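# Move red-capped bottles from tray into empty crate slots

## Task

Lift each bottle that has a red cap and red label off the tray and set it upright in a free slot of the crate. Every other bottle has to stay upright where it began, whether on the tray or in the crate. Neither the crate nor the tray may end up tipped or shifted, or the task fails.

## Robot and tools

Robot: two UR-type arms, left_arm (on the +y side, base near (+0.067, +0.424, +0.025) m) and right_arm (base near (+0.014, -0.513, +0.024) m). Each carries a four-finger, 16-motor hand: a right hand on right_arm and its mirror-image left hand on left_arm. A post stands behind the arms. Cameras: cam_high, cam_low, cam_left_wrist, cam_right_wrist.

Frames: the scene frame has its origin at table height midway between the arms, +x out over the table, +z up, +y toward left_arm. Printed hand positions, orientations (end_effector_quat_wxyz) and velocities use this frame and can be off by a few cm. Each arm's hand point sits in front of the palm near the index/middle knuckles. Its own axes: +z along the straightened fingers toward the tips, +y out of the palm face, +x across the palm away from the thumb (toward the thumb on the left hand). Pose offsets are expressed in these hand-point axes, not in the scene frame.

A row is always 48 numbers in [-1, 1], covering both arms even if one stays still. Order: left dx, dy, dz, rx, ry, rz; then 16 left hand motors; then left current_limit and speed; then the same 24 for the right arm. dx..rz are an offset from that arm's Hand target as it stood when the action or move began, never from the previous row. Scale: 1.0 equals 0.6 m of translation or 180 degrees; rx, ry, rz form a single rotation vector. So dz = 0.05 moves the hand 3 cm along its finger direction. Six zeros ask nothing new of an arm. Sending an offset again moves further, because the start point has moved.

Hand motors in order: index_mcp, index_abd, index_pip, index_dip, middle_mcp, middle_abd, middle_pip, middle_dip, ring_mcp, ring_abd, ring_pip, ring_dip, thumb_cmc, thumb_axl, thumb_mcp, thumb_ipl. Each is an absolute goal angle spread linearly between its stops; these are not offsets. Going toward -1 curls a finger toward the palm. Straight values: _mcp +0.75, _abd 0.00, _pip +0.58, _dip +0.70, thumb_cmc +0.71, thumb_axl +0.68, thumb_mcp +0.23, thumb_ipl +0.17. thumb_cmc toward -1 brings the thumb round in front of the palm. current_limit maps -1..+1 to 0..550 mA (at least 11 mA); speed maps to (speed+1)/2 of 8.5 rad/s. Initial values are +0.4 and -0.6. A 0 in a hand column is a real goal: to keep a hand unchanged, send back its hand_goal, hand_current_limit and hand_speed. A motor drawing 495 mA or more for 5 s shuts down for 10 s, so grip with moderate limits.

Tools:
- execute_actions(actions, cameras): actions is a list of actions; each action is up to 15 rows at 1/30 s per step, and the last row is held to step 15. An empty list just returns state plus all camera images.
- move(target, speed, blend, stop_force, zero, blocking, cameras): drives hand points in straight lines. target is one 48-number row or a list of up to 15 rows; every row is an offset from the same starting Hand targets. speed is in m/s (0.002 to 3.6, default 0.25); turns run at up to twice that in rad/s. blend in metres rounds corners in a list. stop_force (3 to 120 N) ends an arm's path once the wrist senses that much push against its motion; the arm then backs off to just before contact. Use slow speeds (about 0.005 to 0.02 m/s) when touching. With stop_force, every row must carry the same hand numbers. zero (default true) re-zeros the sensor first. blocking=false returns early but cannot be combined with stop_force. All paths are capped at 10 s and do not avoid obstacles.
- wait(seconds, cameras): lets time pass without new commands.
- stop(cameras): brakes a running move.
- zoom_image(camera, region=[x0,y0,x1,y1] in pixels, at most 504x504): enlarges part of the newest image from that camera.
- zero_wrist_force(arm): tares that arm's force sensor.
- read_manual(section): licence texts only.
- finished_scene(scene=1): ends the scene for good.

Results: Hand target is the last commanded pose after clipping, and the next offsets start from it. The hand often rests a little short of it; a later execute_actions call re-requests it. A move line reports done, off_target, moving, held or fault, plus limits (paced = the pose was clipped, held = steps were withheld). The hand lines are hand_goal, hand_measured, hand_current_ma and hand_state (moving/goal/blocked/overload). Wrist force and torque are in hand axes. MOTOR HOT warns of heating. After a HAND FAULT line, the remaining calls in that reply are skipped.

Limits and hazards: commanded orientation is clipped to within 32 degrees of the current one per step. Contact force near 150 N, or joint torque at its limit, stops the arm for 10 s; the arms are stiff, so aiming even slightly past a firm surface can trigger this. Avoid paths that bring the wrist near the arm's own base axis, and avoid contact between the two arms; the clearance check does not cover fingers. Do not drop bottles, even from a few mm; glass falling more than a few cm fails the task. Release only when the bottle is at rest, never knock bottles over or off the table, and do not bump or shove the crate or tray. Objects may occasionally be nudged by outside pushes.

Each tool is called after "Request:" by a JSON object that holds its "op" and its "data".

## Session

Request:
{"op": "execute_actions", "data": {"actions": []}}

Scene clock: 0.00 s.
left_arm: end_effector_position=(+0.7049, +0.5121, +0.1460) hand_goal=(+0.754, +0.000, +0.576, +0.696, +0.754, +0.000, +0.576, +0.696, +0.754, +0.000, +0.576, +0.696, +0.714, +0.678, +0.226, +0.168) hand_measured=(+0.7523, +0.0007, +0.5770, +0.6958, +0.7535, -0.0008, +0.5757, +0.6958, +0.7535, -0.0008, +0.5770, +0.6958, +0.7142, +0.6777, +0.2252, +0.1672) hand_current_ma=(+4, -2, +11, +13, -8, -17, -15, +14, +13, -5, +1, +1, -8, +11, +15, +20) hand_state=(goal, goal, goal, goal, goal, goal, goal, goal, goal, goal, goal, goal, goal, goal, goal, goal) hand_current_limit=0.40 hand_speed=-0.60 end_effector_quat_wxyz=(+0.048, +0.793, -0.601, +0.082) | right_arm: end_effector_position=(+0.6382, +0.2263, +0.1664) hand_goal=(+0.754, +0.000, +0.576, +0.696, +0.754, +0.000, +0.576, +0.696, +0.754, +0.000, +0.576, +0.696, +0.714, +0.678, +0.226, +0.168) hand_measured=(+0.7535, -0.0008, +0.5770, +0.6971, +0.7535, -0.0008, +0.5770, +0.6958, +0.7535, +0.0007, +0.5770, +0.6958, +0.7142, +0.6777, +0.2262, +0.1681) hand_current_ma=(+8, +1, +8, -9, +10, +1, +5, +2, +2, +5, -5, -1, +8, -9, +1, +0) hand_state=(goal, goal, goal, goal, goal, goal, goal, goal, goal, goal, goal, goal, goal, goal, goal, goal) hand_current_limit=0.40 hand_speed=-0.60 end_effector_quat_wxyz=(+0.387, +0.129, +0.884, -0.227)
Joint positions: left_arm=[3.575 -2.196 -1.373 -1.151 1.38 -2.984] | right_arm=[0.926 -0.392 0.478 -1.627 -2.501 -0.349]
Joint velocities: within noise
Joint torques (N m): no reading
Wrist force (N): no reading
Wrist torque (N m): no reading
Wrist force, peak (N): no reading
Hand target: left_arm +0.7049, +0.5121, +0.1460; +0.048, +0.793, -0.601, +0.082 | right_arm +0.6382, +0.2263, +0.1664; +0.387, +0.129, +0.884, -0.227

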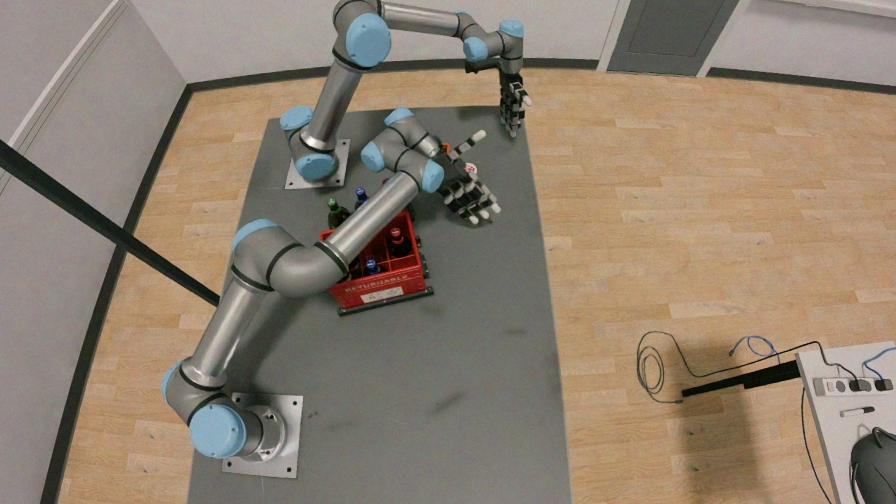

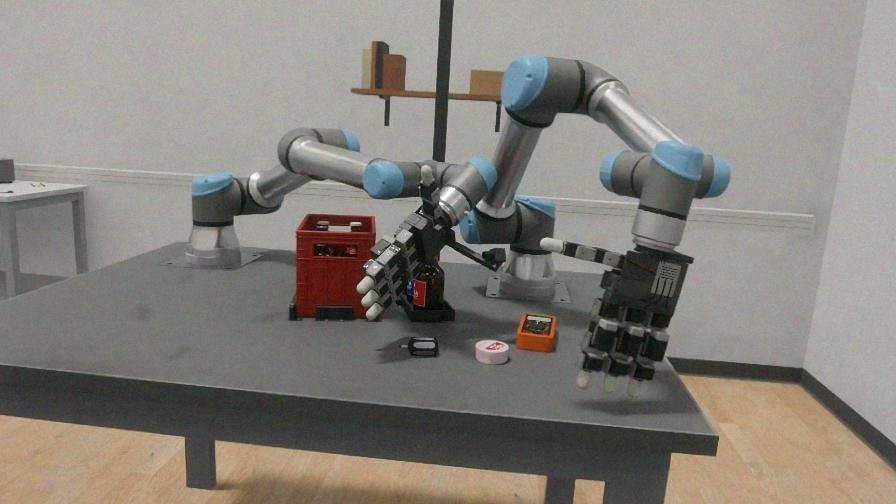

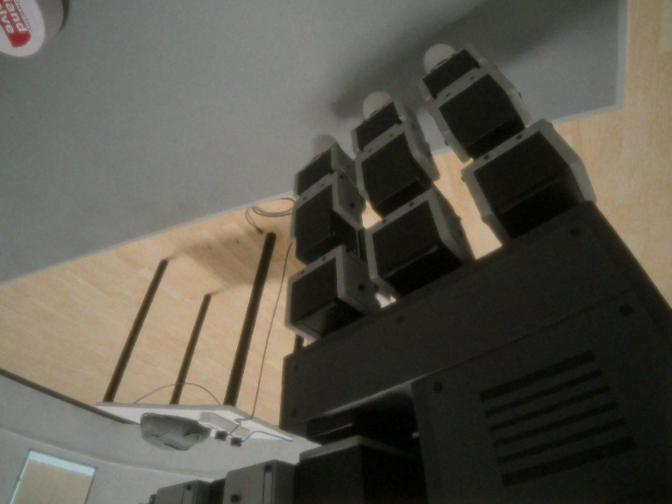

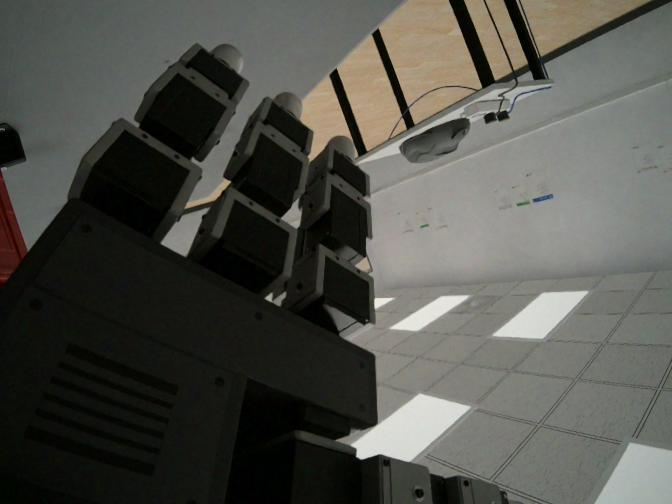

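Request:
{"op": "zoom_image", "data": {"camera": "cam_high", "region": [260, 100, 560, 340]}}

Request:
{"op": "zoom_image", "data": {"camera": "cam_low", "region": [270, 180, 570, 380]}}

Scaled by 1.680 from the camera's image (finer frame: 1280x720).

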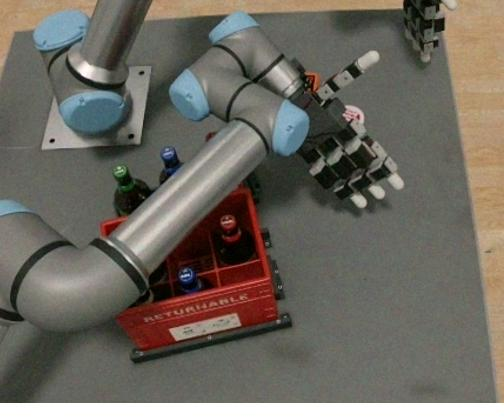

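Scaled by 1.680 from the camera's image (finer frame: 1280x720).

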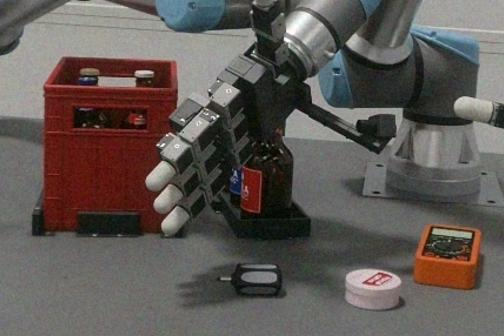

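Request:
{"op": "move", "data": {"target": [[0,0,0,0,0,0,0.754,0,0.576,0.696,0.754,0,0.576,0.696,0.754,0,0.576,0.696,0.714,0.678,0.226,0.168,0.4,-0.6,-0.31,-0.126,-0.248,0,0,0,0.754,0,0.576,0.696,0.754,0,0.576,0.696,0.754,0,0.576,0.696,0.714,0.678,0.226,0.168,0.4,-0.6],[0,0,0,0,0,0,0.754,0,0.576,0.696,0.754,0,0.576,0.696,0.754,0,0.576,0.696,0.714,0.678,0.226,0.168,0.4,-0.6,-0.297,-0.9696,0.1124,0,0,0,0.754,0,0.576,0.696,0.754,0,0.576,0.696,0.754,0,0.576,0.696,0.714,0.678,0.226,0.168,0.4,-0.6]], "blend": [0.05, 0], "cameras": ["all"]}}

Scene clock: 30.43 s.
left_arm: end_effector_position=(+0.7049, +0.5121, +0.1460) hand_goal=(+0.754, +0.000, +0.576, +0.696, +0.754, +0.000, +0.576, +0.696, +0.754, +0.000, +0.576, +0.696, +0.714, +0.678, +0.226, +0.168) hand_measured=(+0.7535, +0.0007, +0.5770, +0.6958, +0.7535, +0.0007, +0.5770, +0.6958, +0.7535, -0.0008, +0.5770, +0.6958, +0.7142, +0.6767, +0.2193, +0.1681) hand_current_ma=(+5, -5, +2, +6, +13, -7, +3, +23, +12, +2, -1, -1, +6, -12, -3, +11) hand_state=(goal, goal, goal, goal, goal, goal, goal, goal, goal, goal, goal, goal, goal, goal, goal, goal) hand_current_limit=0.40 hand_speed=-0.60 end_effector_quat_wxyz=(+0.048, +0.793, -0.601, +0.082) | right_arm: end_effector_position=(+0.5645, -0.3194, +0.4339) hand_goal=(+0.754, +0.000, +0.576, +0.696, +0.754, +0.000, +0.576, +0.696, +0.754, +0.000, +0.576, +0.696, +0.714, +0.678, +0.226, +0.168) hand_measured=(+0.7511, -0.0008, +0.5770, +0.6958, +0.7498, -0.0008, +0.5770, +0.6958, +0.7498, -0.0023, +0.5770, +0.6958, +0.7129, +0.6777, +0.2252, +0.1672) hand_current_ma=(-4, +3, +9, -5, -4, +3, +7, +0, -13, +0, +3, -5, +0, -9, -1, +2) hand_state=(goal, goal, goal, goal, goal, goal, goal, goal, goal, goal, goal, goal, goal, goal, goal, goal) hand_current_limit=0.40 hand_speed=-0.60 end_effector_quat_wxyz=(+0.387, +0.129, +0.884, -0.227)
Joint positions: left_arm=[3.575 -2.196 -1.373 -1.151 1.38 -2.984] | right_arm=[0.278 -1.696 1.927 -2.468 -2.278 -1.266]
Joint torques (N m): left_arm=[1.24 52.54 20.93 2.79 -0.33 -0.28] | right_arm=[-8.46 -27.47 -8.79 -4.11 0.62 -3.06]
Wrist force (N): left_arm=[-0.1 0.0 0.2] | right_arm=[-0.3 -0.4 0.4]
Wrist torque (N m): left_arm=[0.00 0.01 0.00] | right_arm=[-0.11 0.05 0.05]
Wrist force, peak (N): left_arm=[-0.5 0.0 0.1] | right_arm=[-0.3 -1.6 0.9]
Hand target: left_arm +0.7049, +0.5121, +0.1460; +0.048, +0.793, -0.601, +0.082 | right_arm +0.5645, -0.3194, +0.4339; +0.387, +0.129, +0.884, -0.227
Off the commanded pose: left_arm 0.000 m, 0 deg | right_arm 0.000 m, 0 deg.
elbow stopped short (right arm): the move would have taken joint 3 (elbow) straighter than the controller allows.
move: done

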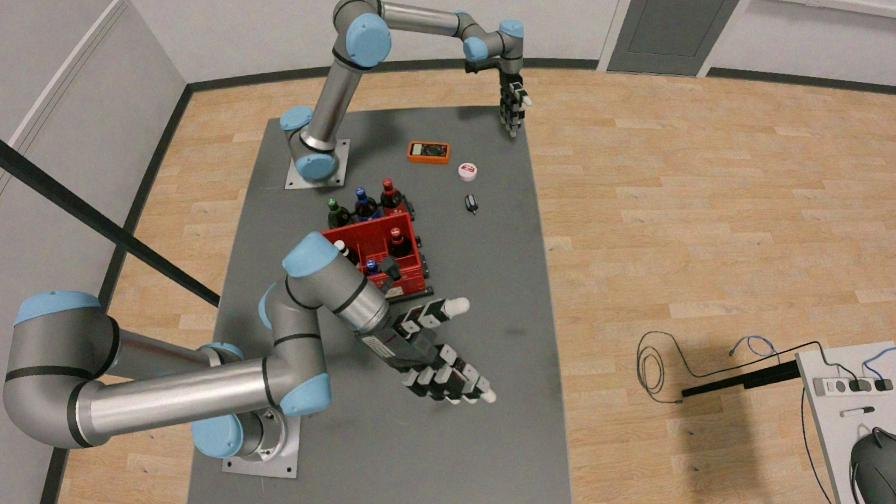

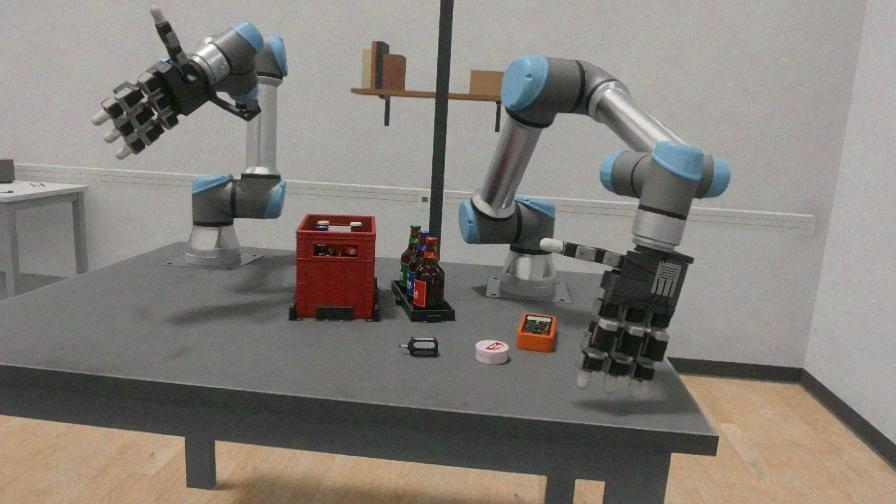

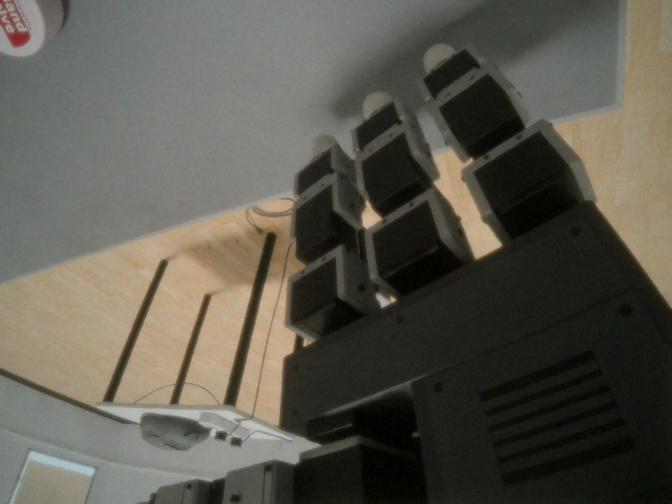

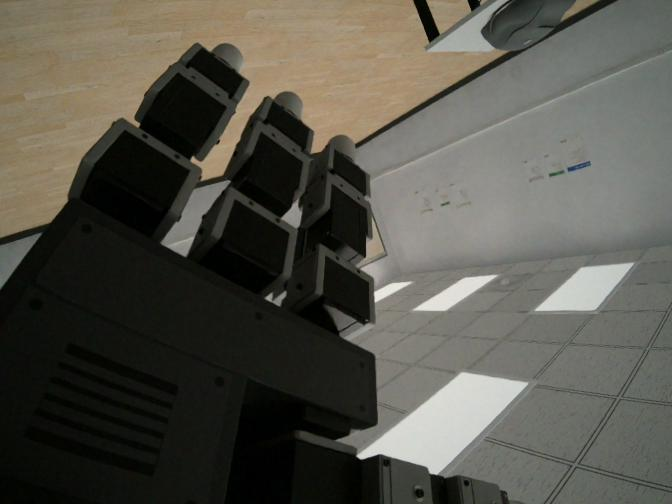

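Request:
{"op": "zoom_image", "data": {"camera": "cam_high", "region": [300, 160, 460, 310]}}

Request:
{"op": "zoom_image", "data": {"camera": "cam_low", "region": [270, 200, 470, 340]}}

Scaled by 3.150 from the camera's image (finer frame: 1280x720).

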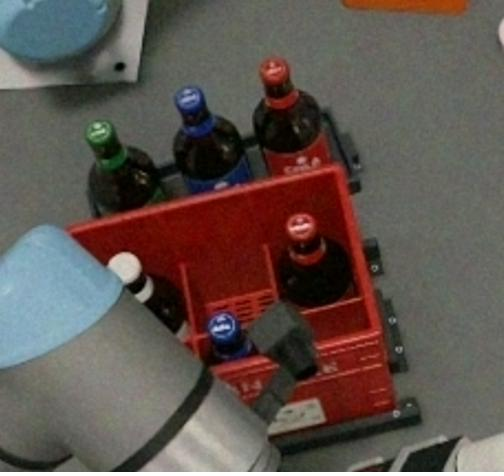

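Scaled by 2.520 from the camera's image (finer frame: 1280x720).

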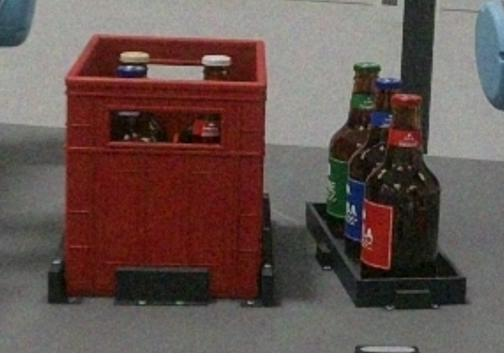

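Request:
{"op": "move", "data": {"target": [0,0,0,0,0,0,0.754,0,0.576,0.696,0.754,0,0.576,0.696,0.754,0,0.576,0.696,0.714,0.678,0.226,0.168,0.4,-0.6,-0.231,-0.203,0.39,0,0,0,0.754,0,0.576,0.696,0.754,0,0.576,0.696,0.754,0,0.576,0.696,0.714,0.678,0.226,0.168,0.4,-0.6], "cameras": ["cam_high", "cam_low"]}}

Request:
{"op": "zoom_image", "data": {"camera": "cam_high", "region": [300, 160, 460, 330]}}

Scene clock: 71.10 s.
left_arm: end_effector_position=(+0.7049, +0.5121, +0.1460) hand_goal=(+0.754, +0.000, +0.576, +0.696, +0.754, +0.000, +0.576, +0.696, +0.754, +0.000, +0.576, +0.696, +0.714, +0.678, +0.226, +0.168) hand_measured=(+0.7535, -0.0008, +0.5757, +0.6958, +0.7535, +0.0007, +0.5770, +0.6971, +0.7535, -0.0008, +0.5770, +0.6971, +0.7142, +0.6777, +0.2193, +0.1681) hand_current_ma=(+14, -9, +3, +12, +12, -15, +7, -2, -10, +5, -1, -8, -12, -2, -19, +14) hand_state=(goal, goal, goal, goal, goal, goal, goal, goal, goal, goal, goal, goal, goal, goal, goal, goal) hand_current_limit=0.40 hand_speed=-0.60 end_effector_quat_wxyz=(+0.048, +0.793, -0.601, +0.082) | right_arm: end_effector_position=(+0.7542, -0.5490, +0.4337) hand_goal=(+0.754, +0.000, +0.576, +0.696, +0.754, +0.000, +0.576, +0.696, +0.754, +0.000, +0.576, +0.696, +0.714, +0.678, +0.226, +0.168) hand_measured=(+0.7498, -0.0008, +0.5770, +0.6958, +0.7486, +0.0007, +0.5770, +0.6958, +0.7498, -0.0008, +0.5770, +0.6958, +0.7129, +0.6777, +0.2252, +0.1672) hand_current_ma=(-3, +4, +11, -7, -5, +3, +2, -1, -11, +4, +3, -7, +0, -6, -5, +5) hand_state=(goal, goal, goal, goal, goal, goal, goal, goal, goal, goal, goal, goal, goal, goal, goal, goal) hand_current_limit=0.40 hand_speed=-0.60 end_effector_quat_wxyz=(+0.387, +0.129, +0.884, -0.227)
Joint positions: left_arm=[3.575 -2.196 -1.373 -1.151 1.38 -2.984] | right_arm=[-0.225 -1.364 1.621 -2.709 -1.921 -1.681]
Joint torques (N m): left_arm=[1.6 51.74 21.43 2.65 -0.51 -0.05] | right_arm=[-7.96 -25.47 -32.56 -0.99 0.95 -2.78]
Wrist force (N): left_arm=[-0.2 0.1 0.2] | right_arm=[-0.6 -0.6 0.4]
Wrist torque (N m): left_arm=[0.00 0.03 -0.02] | right_arm=[-0.14 0.04 -0.02]
Wrist force, peak (N): left_arm=[-0.4 -0.1 0.1] | right_arm=[-1.2 -1.3 1.2]
Hand target: left_arm +0.7049, +0.5121, +0.1460; +0.048, +0.793, -0.601, +0.082 | right_arm +0.7543, -0.5492, +0.4337; +0.387, +0.129, +0.884, -0.227
Off the commanded pose: left_arm 0.000 m, 0 deg | right_arm 0.000 m, 0 deg.
move: done

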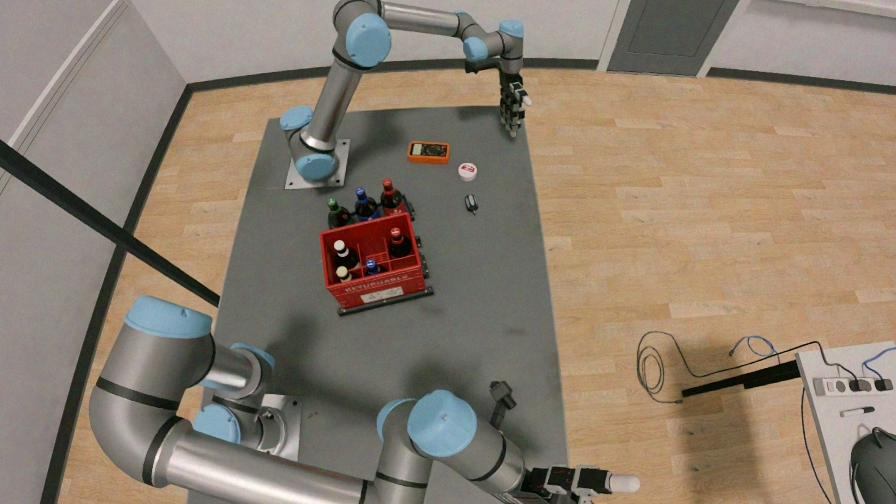

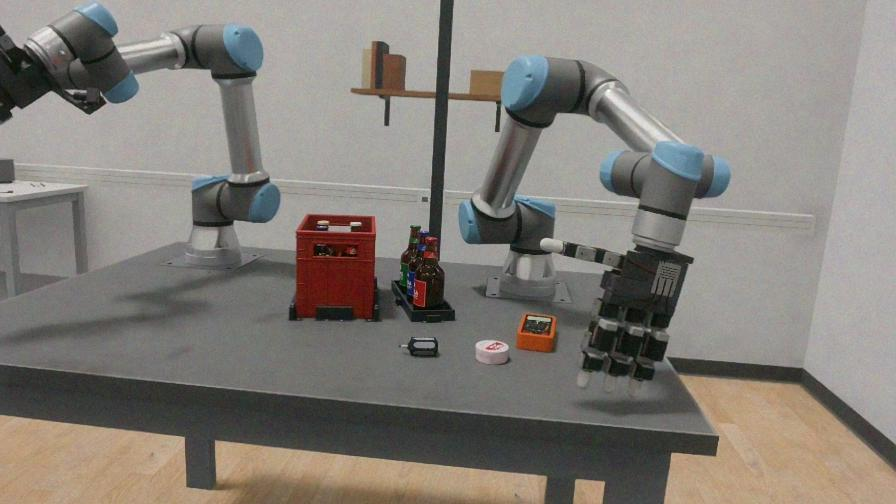

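Scaled by 2.965 from the camera's image (finer frame: 1280x720).

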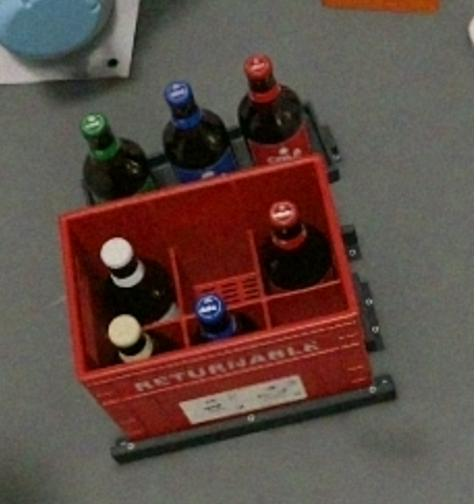

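Request:
{"op": "move", "data": {"target": [0.449,0.451,-0.3545,-0.0529,-0.0416,0.4984,0.754,0,0.576,0.696,0.754,0,0.576,0.696,0.754,0,0.576,0.696,0.714,0.678,0.226,0.168,0.4,-0.6,0,0,0,0,0,0,0.754,0,0.576,0.696,0.754,0,0.576,0.696,0.754,0,0.576,0.696,0.714,0.678,0.226,0.168,0.4,-0.6], "cameras": ["cam_high", "cam_low", "cam_left_wrist"]}}

Scene clock: 186.07 s.
left_arm: end_effector_position=(+0.5001, +0.2211, +0.3995) hand_goal=(+0.754, +0.000, +0.576, +0.696, +0.754, +0.000, +0.576, +0.696, +0.754, +0.000, +0.576, +0.696, +0.714, +0.678, +0.226, +0.168) hand_measured=(+0.7535, -0.0008, +0.5770, +0.6958, +0.7535, +0.0007, +0.5770, +0.6958, +0.7535, +0.0007, +0.5770, +0.6958, +0.7117, +0.6777, +0.2193, +0.1681) hand_current_ma=(-8, -15, +6, +4, +11, -13, -12, +3, -7, -4, -9, -5, +4, +0, -9, -11) hand_state=(goal, goal, goal, goal, goal, goal, goal, goal, goal, goal, goal, goal, goal, goal, goal, goal) hand_current_limit=0.40 hand_speed=-0.60 end_effector_quat_wxyz=(+0.000, -0.136, +0.991, +0.000) | right_arm: end_effector_position=(+0.7543, -0.5492, +0.4337) hand_goal=(+0.754, +0.000, +0.576, +0.696, +0.754, +0.000, +0.576, +0.696, +0.754, +0.000, +0.576, +0.696, +0.714, +0.678, +0.226, +0.168) hand_measured=(+0.7511, -0.0008, +0.5770, +0.6958, +0.7498, +0.0007, +0.5770, +0.6958, +0.7498, -0.0008, +0.5770, +0.6958, +0.7117, +0.6767, +0.2252, +0.1672) hand_current_ma=(-6, +3, +9, -12, -7, +3, +11, +1, -14, -2, -2, -6, +6, -8, -5, +3) hand_state=(goal, goal, goal, goal, goal, goal, goal, goal, goal, goal, goal, goal, goal, goal, goal, goal) hand_current_limit=0.40 hand_speed=-0.60 end_effector_quat_wxyz=(+0.387, +0.129, +0.884, -0.227)
Joint positions: left_arm=[2.861 -1.677 -1.417 -1.618 1.57 -2.129] | right_arm=[-0.225 -1.363 1.62 -2.709 -1.921 -1.681]
Joint torques (N m): left_arm=[-6.02 40.8 28.69 0.4 1.66 2.41] | right_arm=[-8.93 -25.74 -32.7 -1.34 0.97 -2.78]
Wrist force (N): left_arm=[0.0 0.0 -0.1] | right_arm=[-0.7 -0.5 0.6]
Wrist torque (N m): left_arm=[-0.02 0.00 0.01] | right_arm=[-0.15 0.05 -0.02]
Wrist force, peak (N): left_arm=[-1.1 -0.5 0.3] | right_arm=[-0.7 -0.7 0.5]
Hand target: left_arm +0.5000, +0.2210, +0.3996; +0.000, -0.136, +0.991, +0.000 | right_arm +0.7543, -0.5492, +0.4337; +0.387, +0.129, +0.884, -0.227
Off the commanded pose: left_arm 0.000 m, 0 deg | right_arm 0.000 m, 0 deg.
move: done

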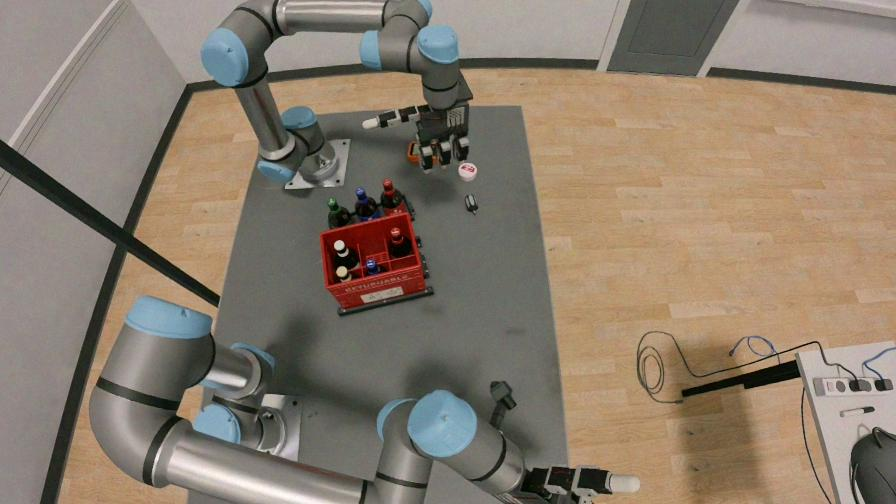

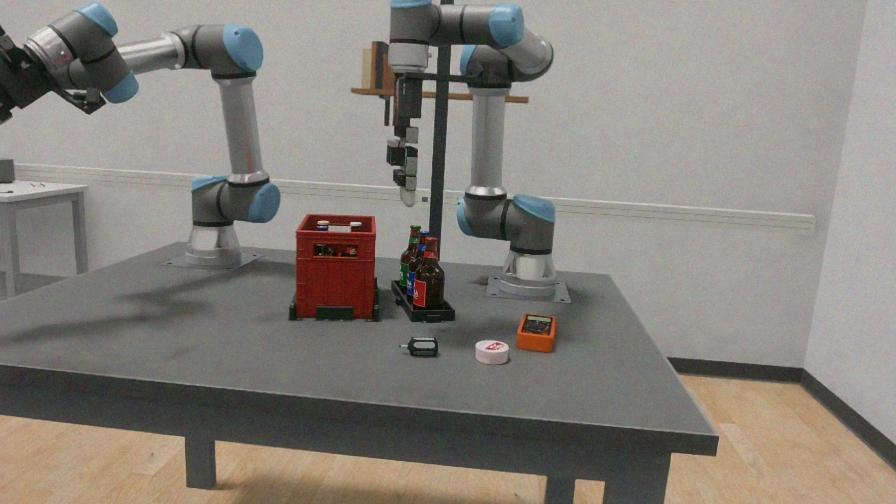

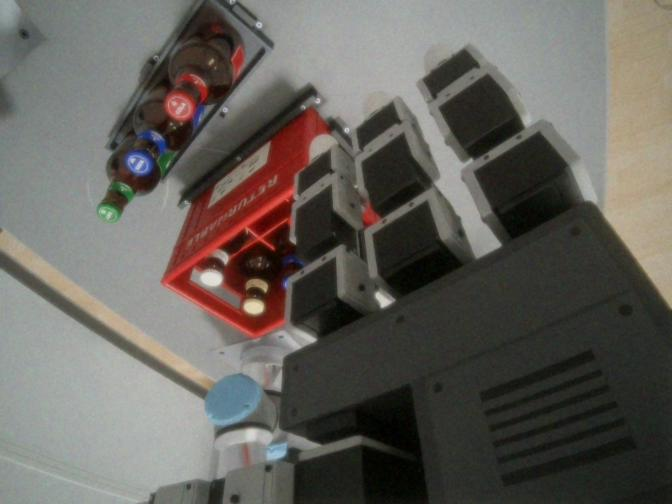

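Request:
{"op": "zoom_image", "data": {"camera": "cam_left_wrist", "region": [80, 0, 400, 360]}}

Request:
{"op": "zoom_image", "data": {"camera": "cam_left_wrist", "region": [150, 190, 310, 350]}}

Request:
{"op": "zoom_image", "data": {"camera": "cam_left_wrist", "region": [290, 0, 490, 200]}}

Scaled by 1.400 from the camera's image (finer frame: 960x720).

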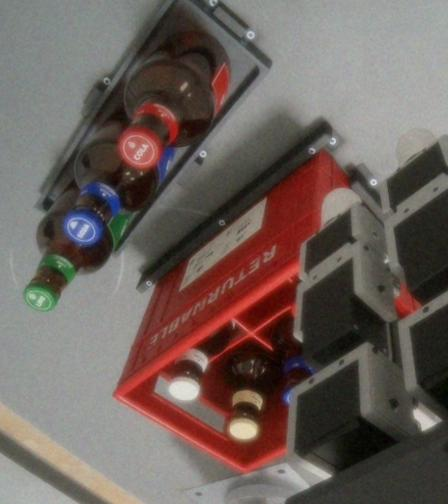

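Scaled by 3.150 from the camera's image (finer frame: 960x720).

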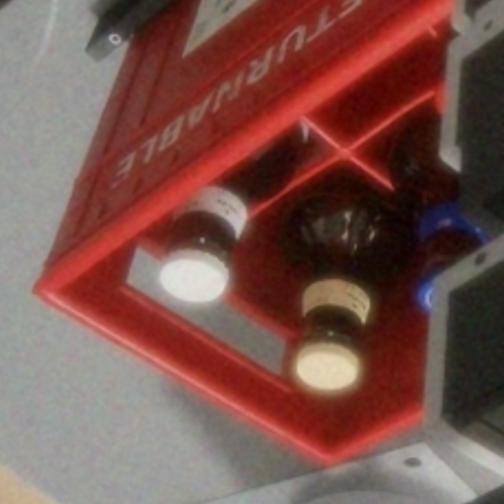

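Scaled by 2.520 from the camera's image (finer frame: 960x720).

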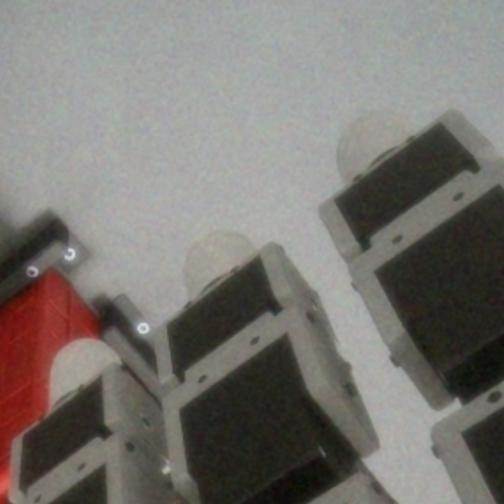

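Request:
{"op": "move", "data": {"target": [0,0,0,0,0,0,0.754,0,0.576,0.696,0.754,0,0.576,0.696,0.754,0,0.576,0.696,0.714,0.678,0.226,0.168,0.4,-0.6,0.3993,-0.032,-0.4428,-0.3734,-0.0025,-0.6909,0.754,0,0.576,0.696,0.754,0,0.576,0.696,0.754,0,0.576,0.696,0.714,0.678,0.226,0.168,0.4,-0.6], "cameras": ["cam_high", "cam_low", "cam_right_wrist"]}}

Scene clock: 267.27 s.
left_arm: end_effector_position=(+0.5000, +0.2210, +0.3996) hand_goal=(+0.754, +0.000, +0.576, +0.696, +0.754, +0.000, +0.576, +0.696, +0.754, +0.000, +0.576, +0.696, +0.714, +0.678, +0.226, +0.168) hand_measured=(+0.7535, +0.0007, +0.5770, +0.6958, +0.7535, +0.0007, +0.5757, +0.6958, +0.7523, +0.0007, +0.5770, +0.6958, +0.7129, +0.6777, +0.2193, +0.1681) hand_current_ma=(+1, -16, -1, -10, +2, -3, -2, +6, +5, -19, -11, +1, -21, +30, -2, +11) hand_state=(goal, goal, goal, goal, goal, goal, goal, goal, goal, goal, goal, goal, goal, goal, goal, goal) hand_current_limit=0.40 hand_speed=-0.60 end_effector_quat_wxyz=(+0.000, -0.136, +0.991, +0.000) | right_arm: end_effector_position=(+0.4205, -0.4201, +0.4204) hand_goal=(+0.754, +0.000, +0.576, +0.696, +0.754, +0.000, +0.576, +0.696, +0.754, +0.000, +0.576, +0.696, +0.714, +0.678, +0.226, +0.168) hand_measured=(+0.7498, -0.0008, +0.5770, +0.6958, +0.7486, -0.0008, +0.5770, +0.6958, +0.7498, -0.0008, +0.5757, +0.6958, +0.7117, +0.6777, +0.2232, +0.1681) hand_current_ma=(-7, +6, +12, -4, -6, +6, +11, -4, -13, +3, +0, -1, -2, -7, -12, -2) hand_state=(goal, goal, goal, goal, goal, goal, goal, goal, goal, goal, goal, goal, goal, goal, goal, goal) hand_current_limit=0.40 hand_speed=-0.60 end_effector_quat_wxyz=(+0.000, +0.866, -0.501, +0.000) end_effector_velocity=(-0.001, +0.001, +0.000) end_effector_angular_velocity=(-0.002, +0.003, +0.009)
Joint positions: left_arm=[2.861 -1.677 -1.417 -1.618 1.57 -2.129] | right_arm=[-0.027 -1.579 1.481 -1.473 -1.57 -3.7]
Joint velocities: left_arm=[within noise] | right_arm=[0.004 0 0 0.002 -0.002 -0.005]
Joint torques (N m): left_arm=[-7.04 38.57 29.78 0.37 1.39 2.33] | right_arm=[7.36 -31.91 -8.86 -0.69 -1.22 -2.92]
Wrist force (N): left_arm=[0.1 0.1 -0.1] | right_arm=[-2.5 -1.8 1.6]
Wrist torque (N m): left_arm=[-0.01 0.00 0.02] | right_arm=[-0.36 0.26 -0.04]
Wrist force, peak (N): left_arm=[0.2 0.1 -0.4] | right_arm=[-3.0 -1.4 1.6]
Hand target: left_arm +0.5000, +0.2210, +0.3996; +0.000, -0.136, +0.991, +0.000 | right_arm +0.4204, -0.4200, +0.4204; +0.000, +0.866, -0.500, +0.000
Off the commanded pose: left_arm 0.000 m, 0 deg | right_arm 0.000 m, 0 deg.
move: done

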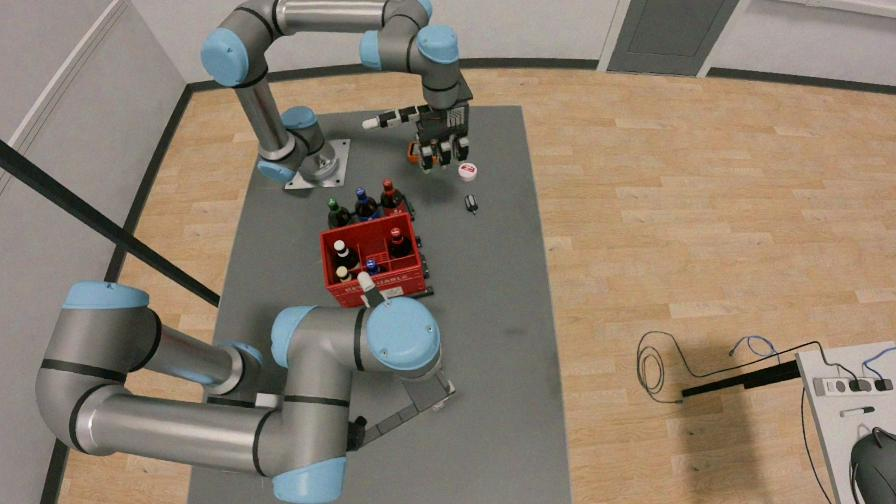

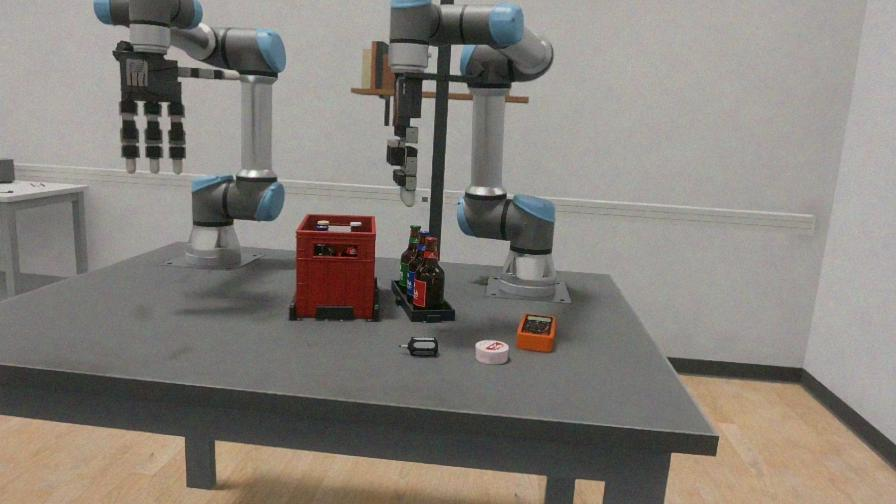

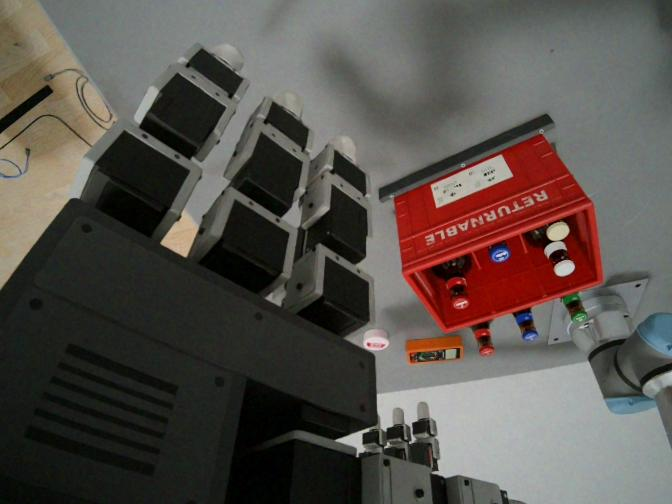

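Request:
{"op": "zoom_image", "data": {"camera": "cam_right_wrist", "region": [380, 110, 620, 370]}}

Request:
{"op": "zoom_image", "data": {"camera": "cam_right_wrist", "region": [170, 20, 390, 200]}}

Scaled by 1.938 from the camera's image (finer frame: 960x720).

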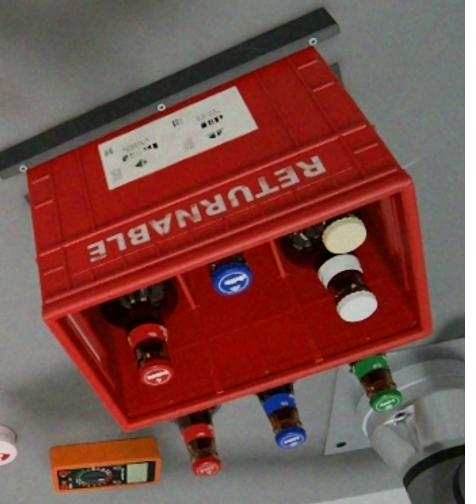

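Scaled by 2.291 from the camera's image (finer frame: 960x720).

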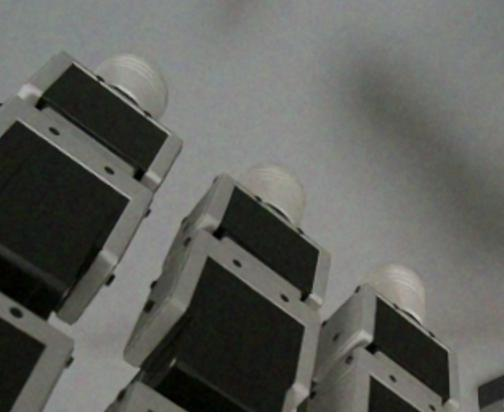

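Request:
{"op": "zoom_image", "data": {"camera": "cam_right_wrist", "region": [350, 380, 470, 480]}}

Request:
{"op": "zoom_image", "data": {"camera": "cam_right_wrist", "region": [390, 200, 510, 370]}}

Request:
{"op": "zoom_image", "data": {"camera": "cam_right_wrist", "region": [490, 180, 610, 350]}}

Scaled by 4.200 from the camera's image (finer frame: 960x720).

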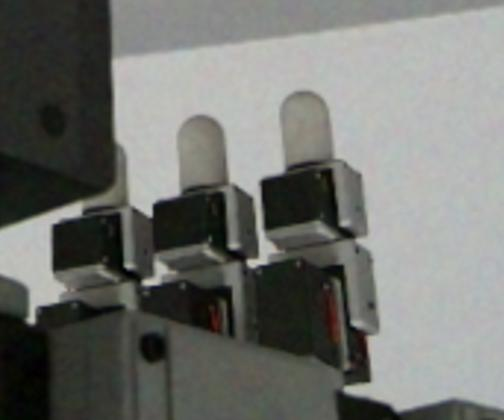

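Scaled by 2.965 from the camera's image (finer frame: 960x720).

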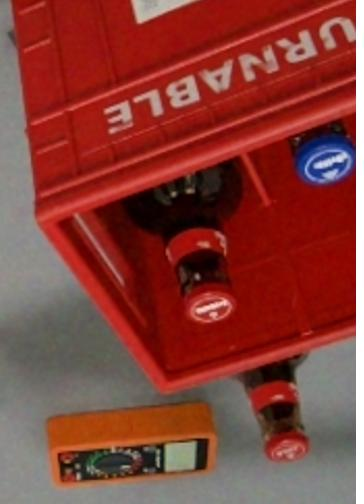

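Scaled by 2.965 from the camera's image (finer frame: 960x720).

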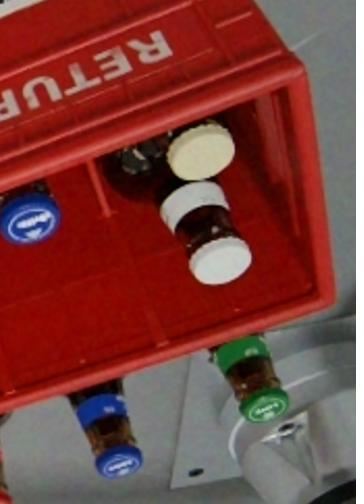

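Request:
{"op": "move", "data": {"target": [0.3137,-0.0083,0.0325,0.3869,0.3818,0.3818,-0.479,-0.028,0.576,0.696,-0.479,0.108,0.576,0.696,1.0,0,0.576,0.696,-0.629,0.678,0.226,0.168,0.4,-0.6,0,0,0,0,0,0,0.754,0,0.576,0.696,0.754,0,0.576,0.696,0.754,0,0.576,0.696,0.714,0.678,0.226,0.168,0.4,-0.6], "cameras": ["all"]}}

Scene clock: 417.20 s.
left_arm: end_effector_position=(+0.3202, +0.1654, +0.3801) hand_goal=(-0.478, -0.028, +0.576, +0.696, -0.478, +0.108, +0.576, +0.696, +1.000, +0.000, +0.576, +0.696, -0.628, +0.678, +0.226, +0.168) hand_measured=(-0.4754, -0.0184, +0.5757, +0.7022, -0.4742, +0.0930, +0.5757, +0.7034, +0.9730, +0.0007, +0.5770, +0.6958, -0.6333, +0.6777, +0.2193, +0.1672) hand_current_ma=(+13, -2, -3, +22, +12, -16, +0, +25, -31, -4, -7, -15, -9, +22, -16, +16) hand_state=(goal, goal, goal, goal, goal, goal, goal, goal, blocked, goal, goal, goal, goal, goal, goal, goal) hand_current_limit=0.40 hand_speed=-0.60 end_effector_quat_wxyz=(-0.423, +0.424, +0.566, -0.566) end_effector_velocity=(+0.000, +0.000, +0.000) end_effector_angular_velocity=(-0.004, +0.001, -0.002) | right_arm: end_effector_position=(+0.4204, -0.4200, +0.4204) hand_goal=(+0.754, +0.000, +0.576, +0.696, +0.754, +0.000, +0.576, +0.696, +0.754, +0.000, +0.576, +0.696, +0.714, +0.678, +0.226, +0.168) hand_measured=(+0.7498, -0.0008, +0.5770, +0.6958, +0.7498, +0.0007, +0.5770, +0.6958, +0.7498, -0.0008, +0.5770, +0.6958, +0.7117, +0.6777, +0.2232, +0.1672) hand_current_ma=(-5, +3, +9, -8, -14, +5, +9, +2, -19, +5, +1, -4, -4, -15, -14, -2) hand_state=(goal, goal, goal, goal, goal, goal, goal, goal, goal, goal, goal, goal, goal, goal, goal, goal) hand_current_limit=0.40 hand_speed=-0.60 end_effector_quat_wxyz=(+0.000, +0.866, -0.500, +0.000)
Joint positions: left_arm=[2.979 -1.851 -1.371 -3.061 1.118 0] | right_arm=[-0.027 -1.579 1.481 -1.473 -1.57 -3.7]
Joint velocities: left_arm=[0 -0.001 0.001 -0.002 0.001 0.005] | right_arm=[within noise]
Joint torques (N m): left_arm=[-6.34 22.27 9.99 -3.54 1.51 2.35] | right_arm=[5.93 -31.57 -9.49 -0.57 -1.03 -2.62]
Wrist force (N): left_arm=[1.2 2.2 0.0] | right_arm=[-2.5 -1.6 1.7]
Wrist torque (N m): left_arm=[0.42 -0.26 -0.14] | right_arm=[-0.33 0.26 -0.04]
Wrist force, peak (N): left_arm=[1.2 2.4 -0.2] | right_arm=[-2.9 -1.9 1.8]
Hand target: left_arm +0.3201, +0.1654, +0.3801; -0.423, +0.424, +0.566, -0.566 | right_arm +0.4204, -0.4200, +0.4204; +0.000, +0.866, -0.500, +0.000
Off the commanded pose: left_arm 0.000 m, 0 deg | right_arm 0.000 m, 0 deg.
move: done

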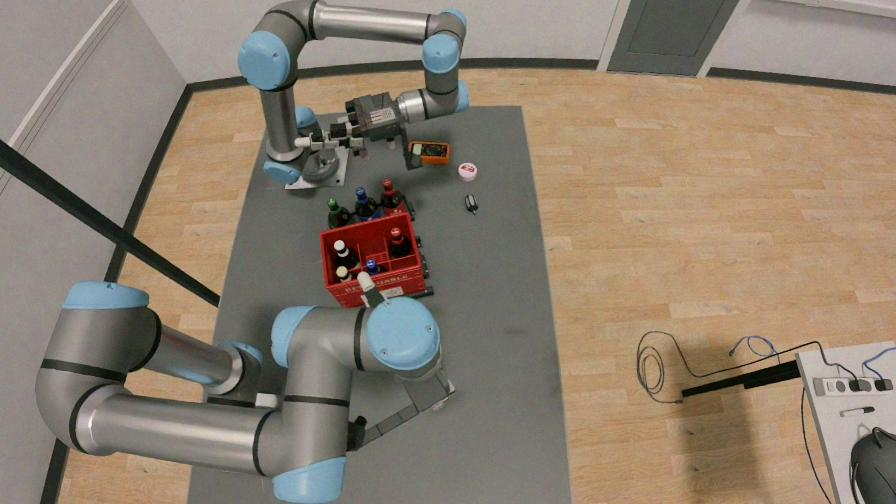

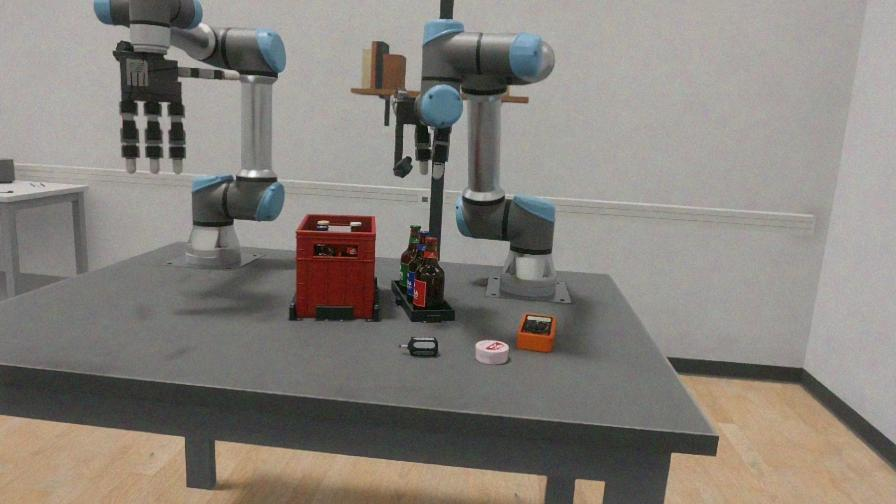

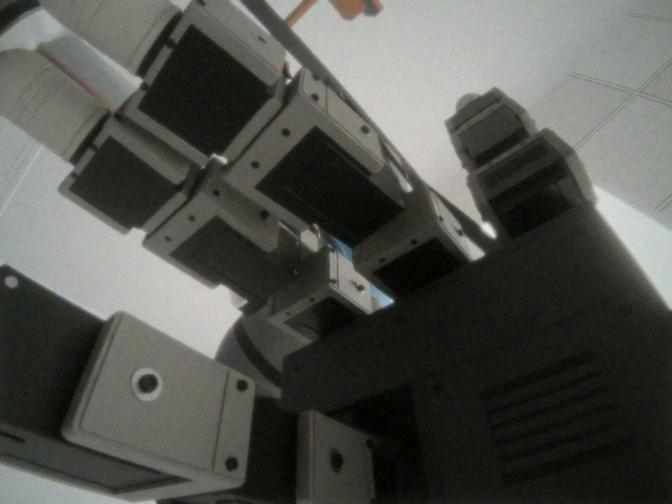

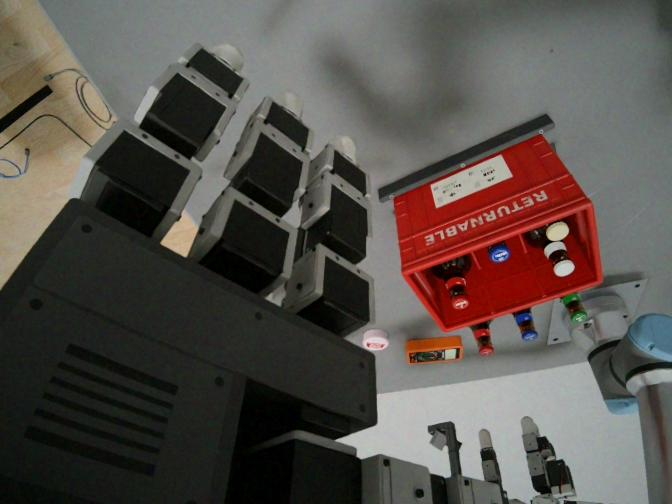

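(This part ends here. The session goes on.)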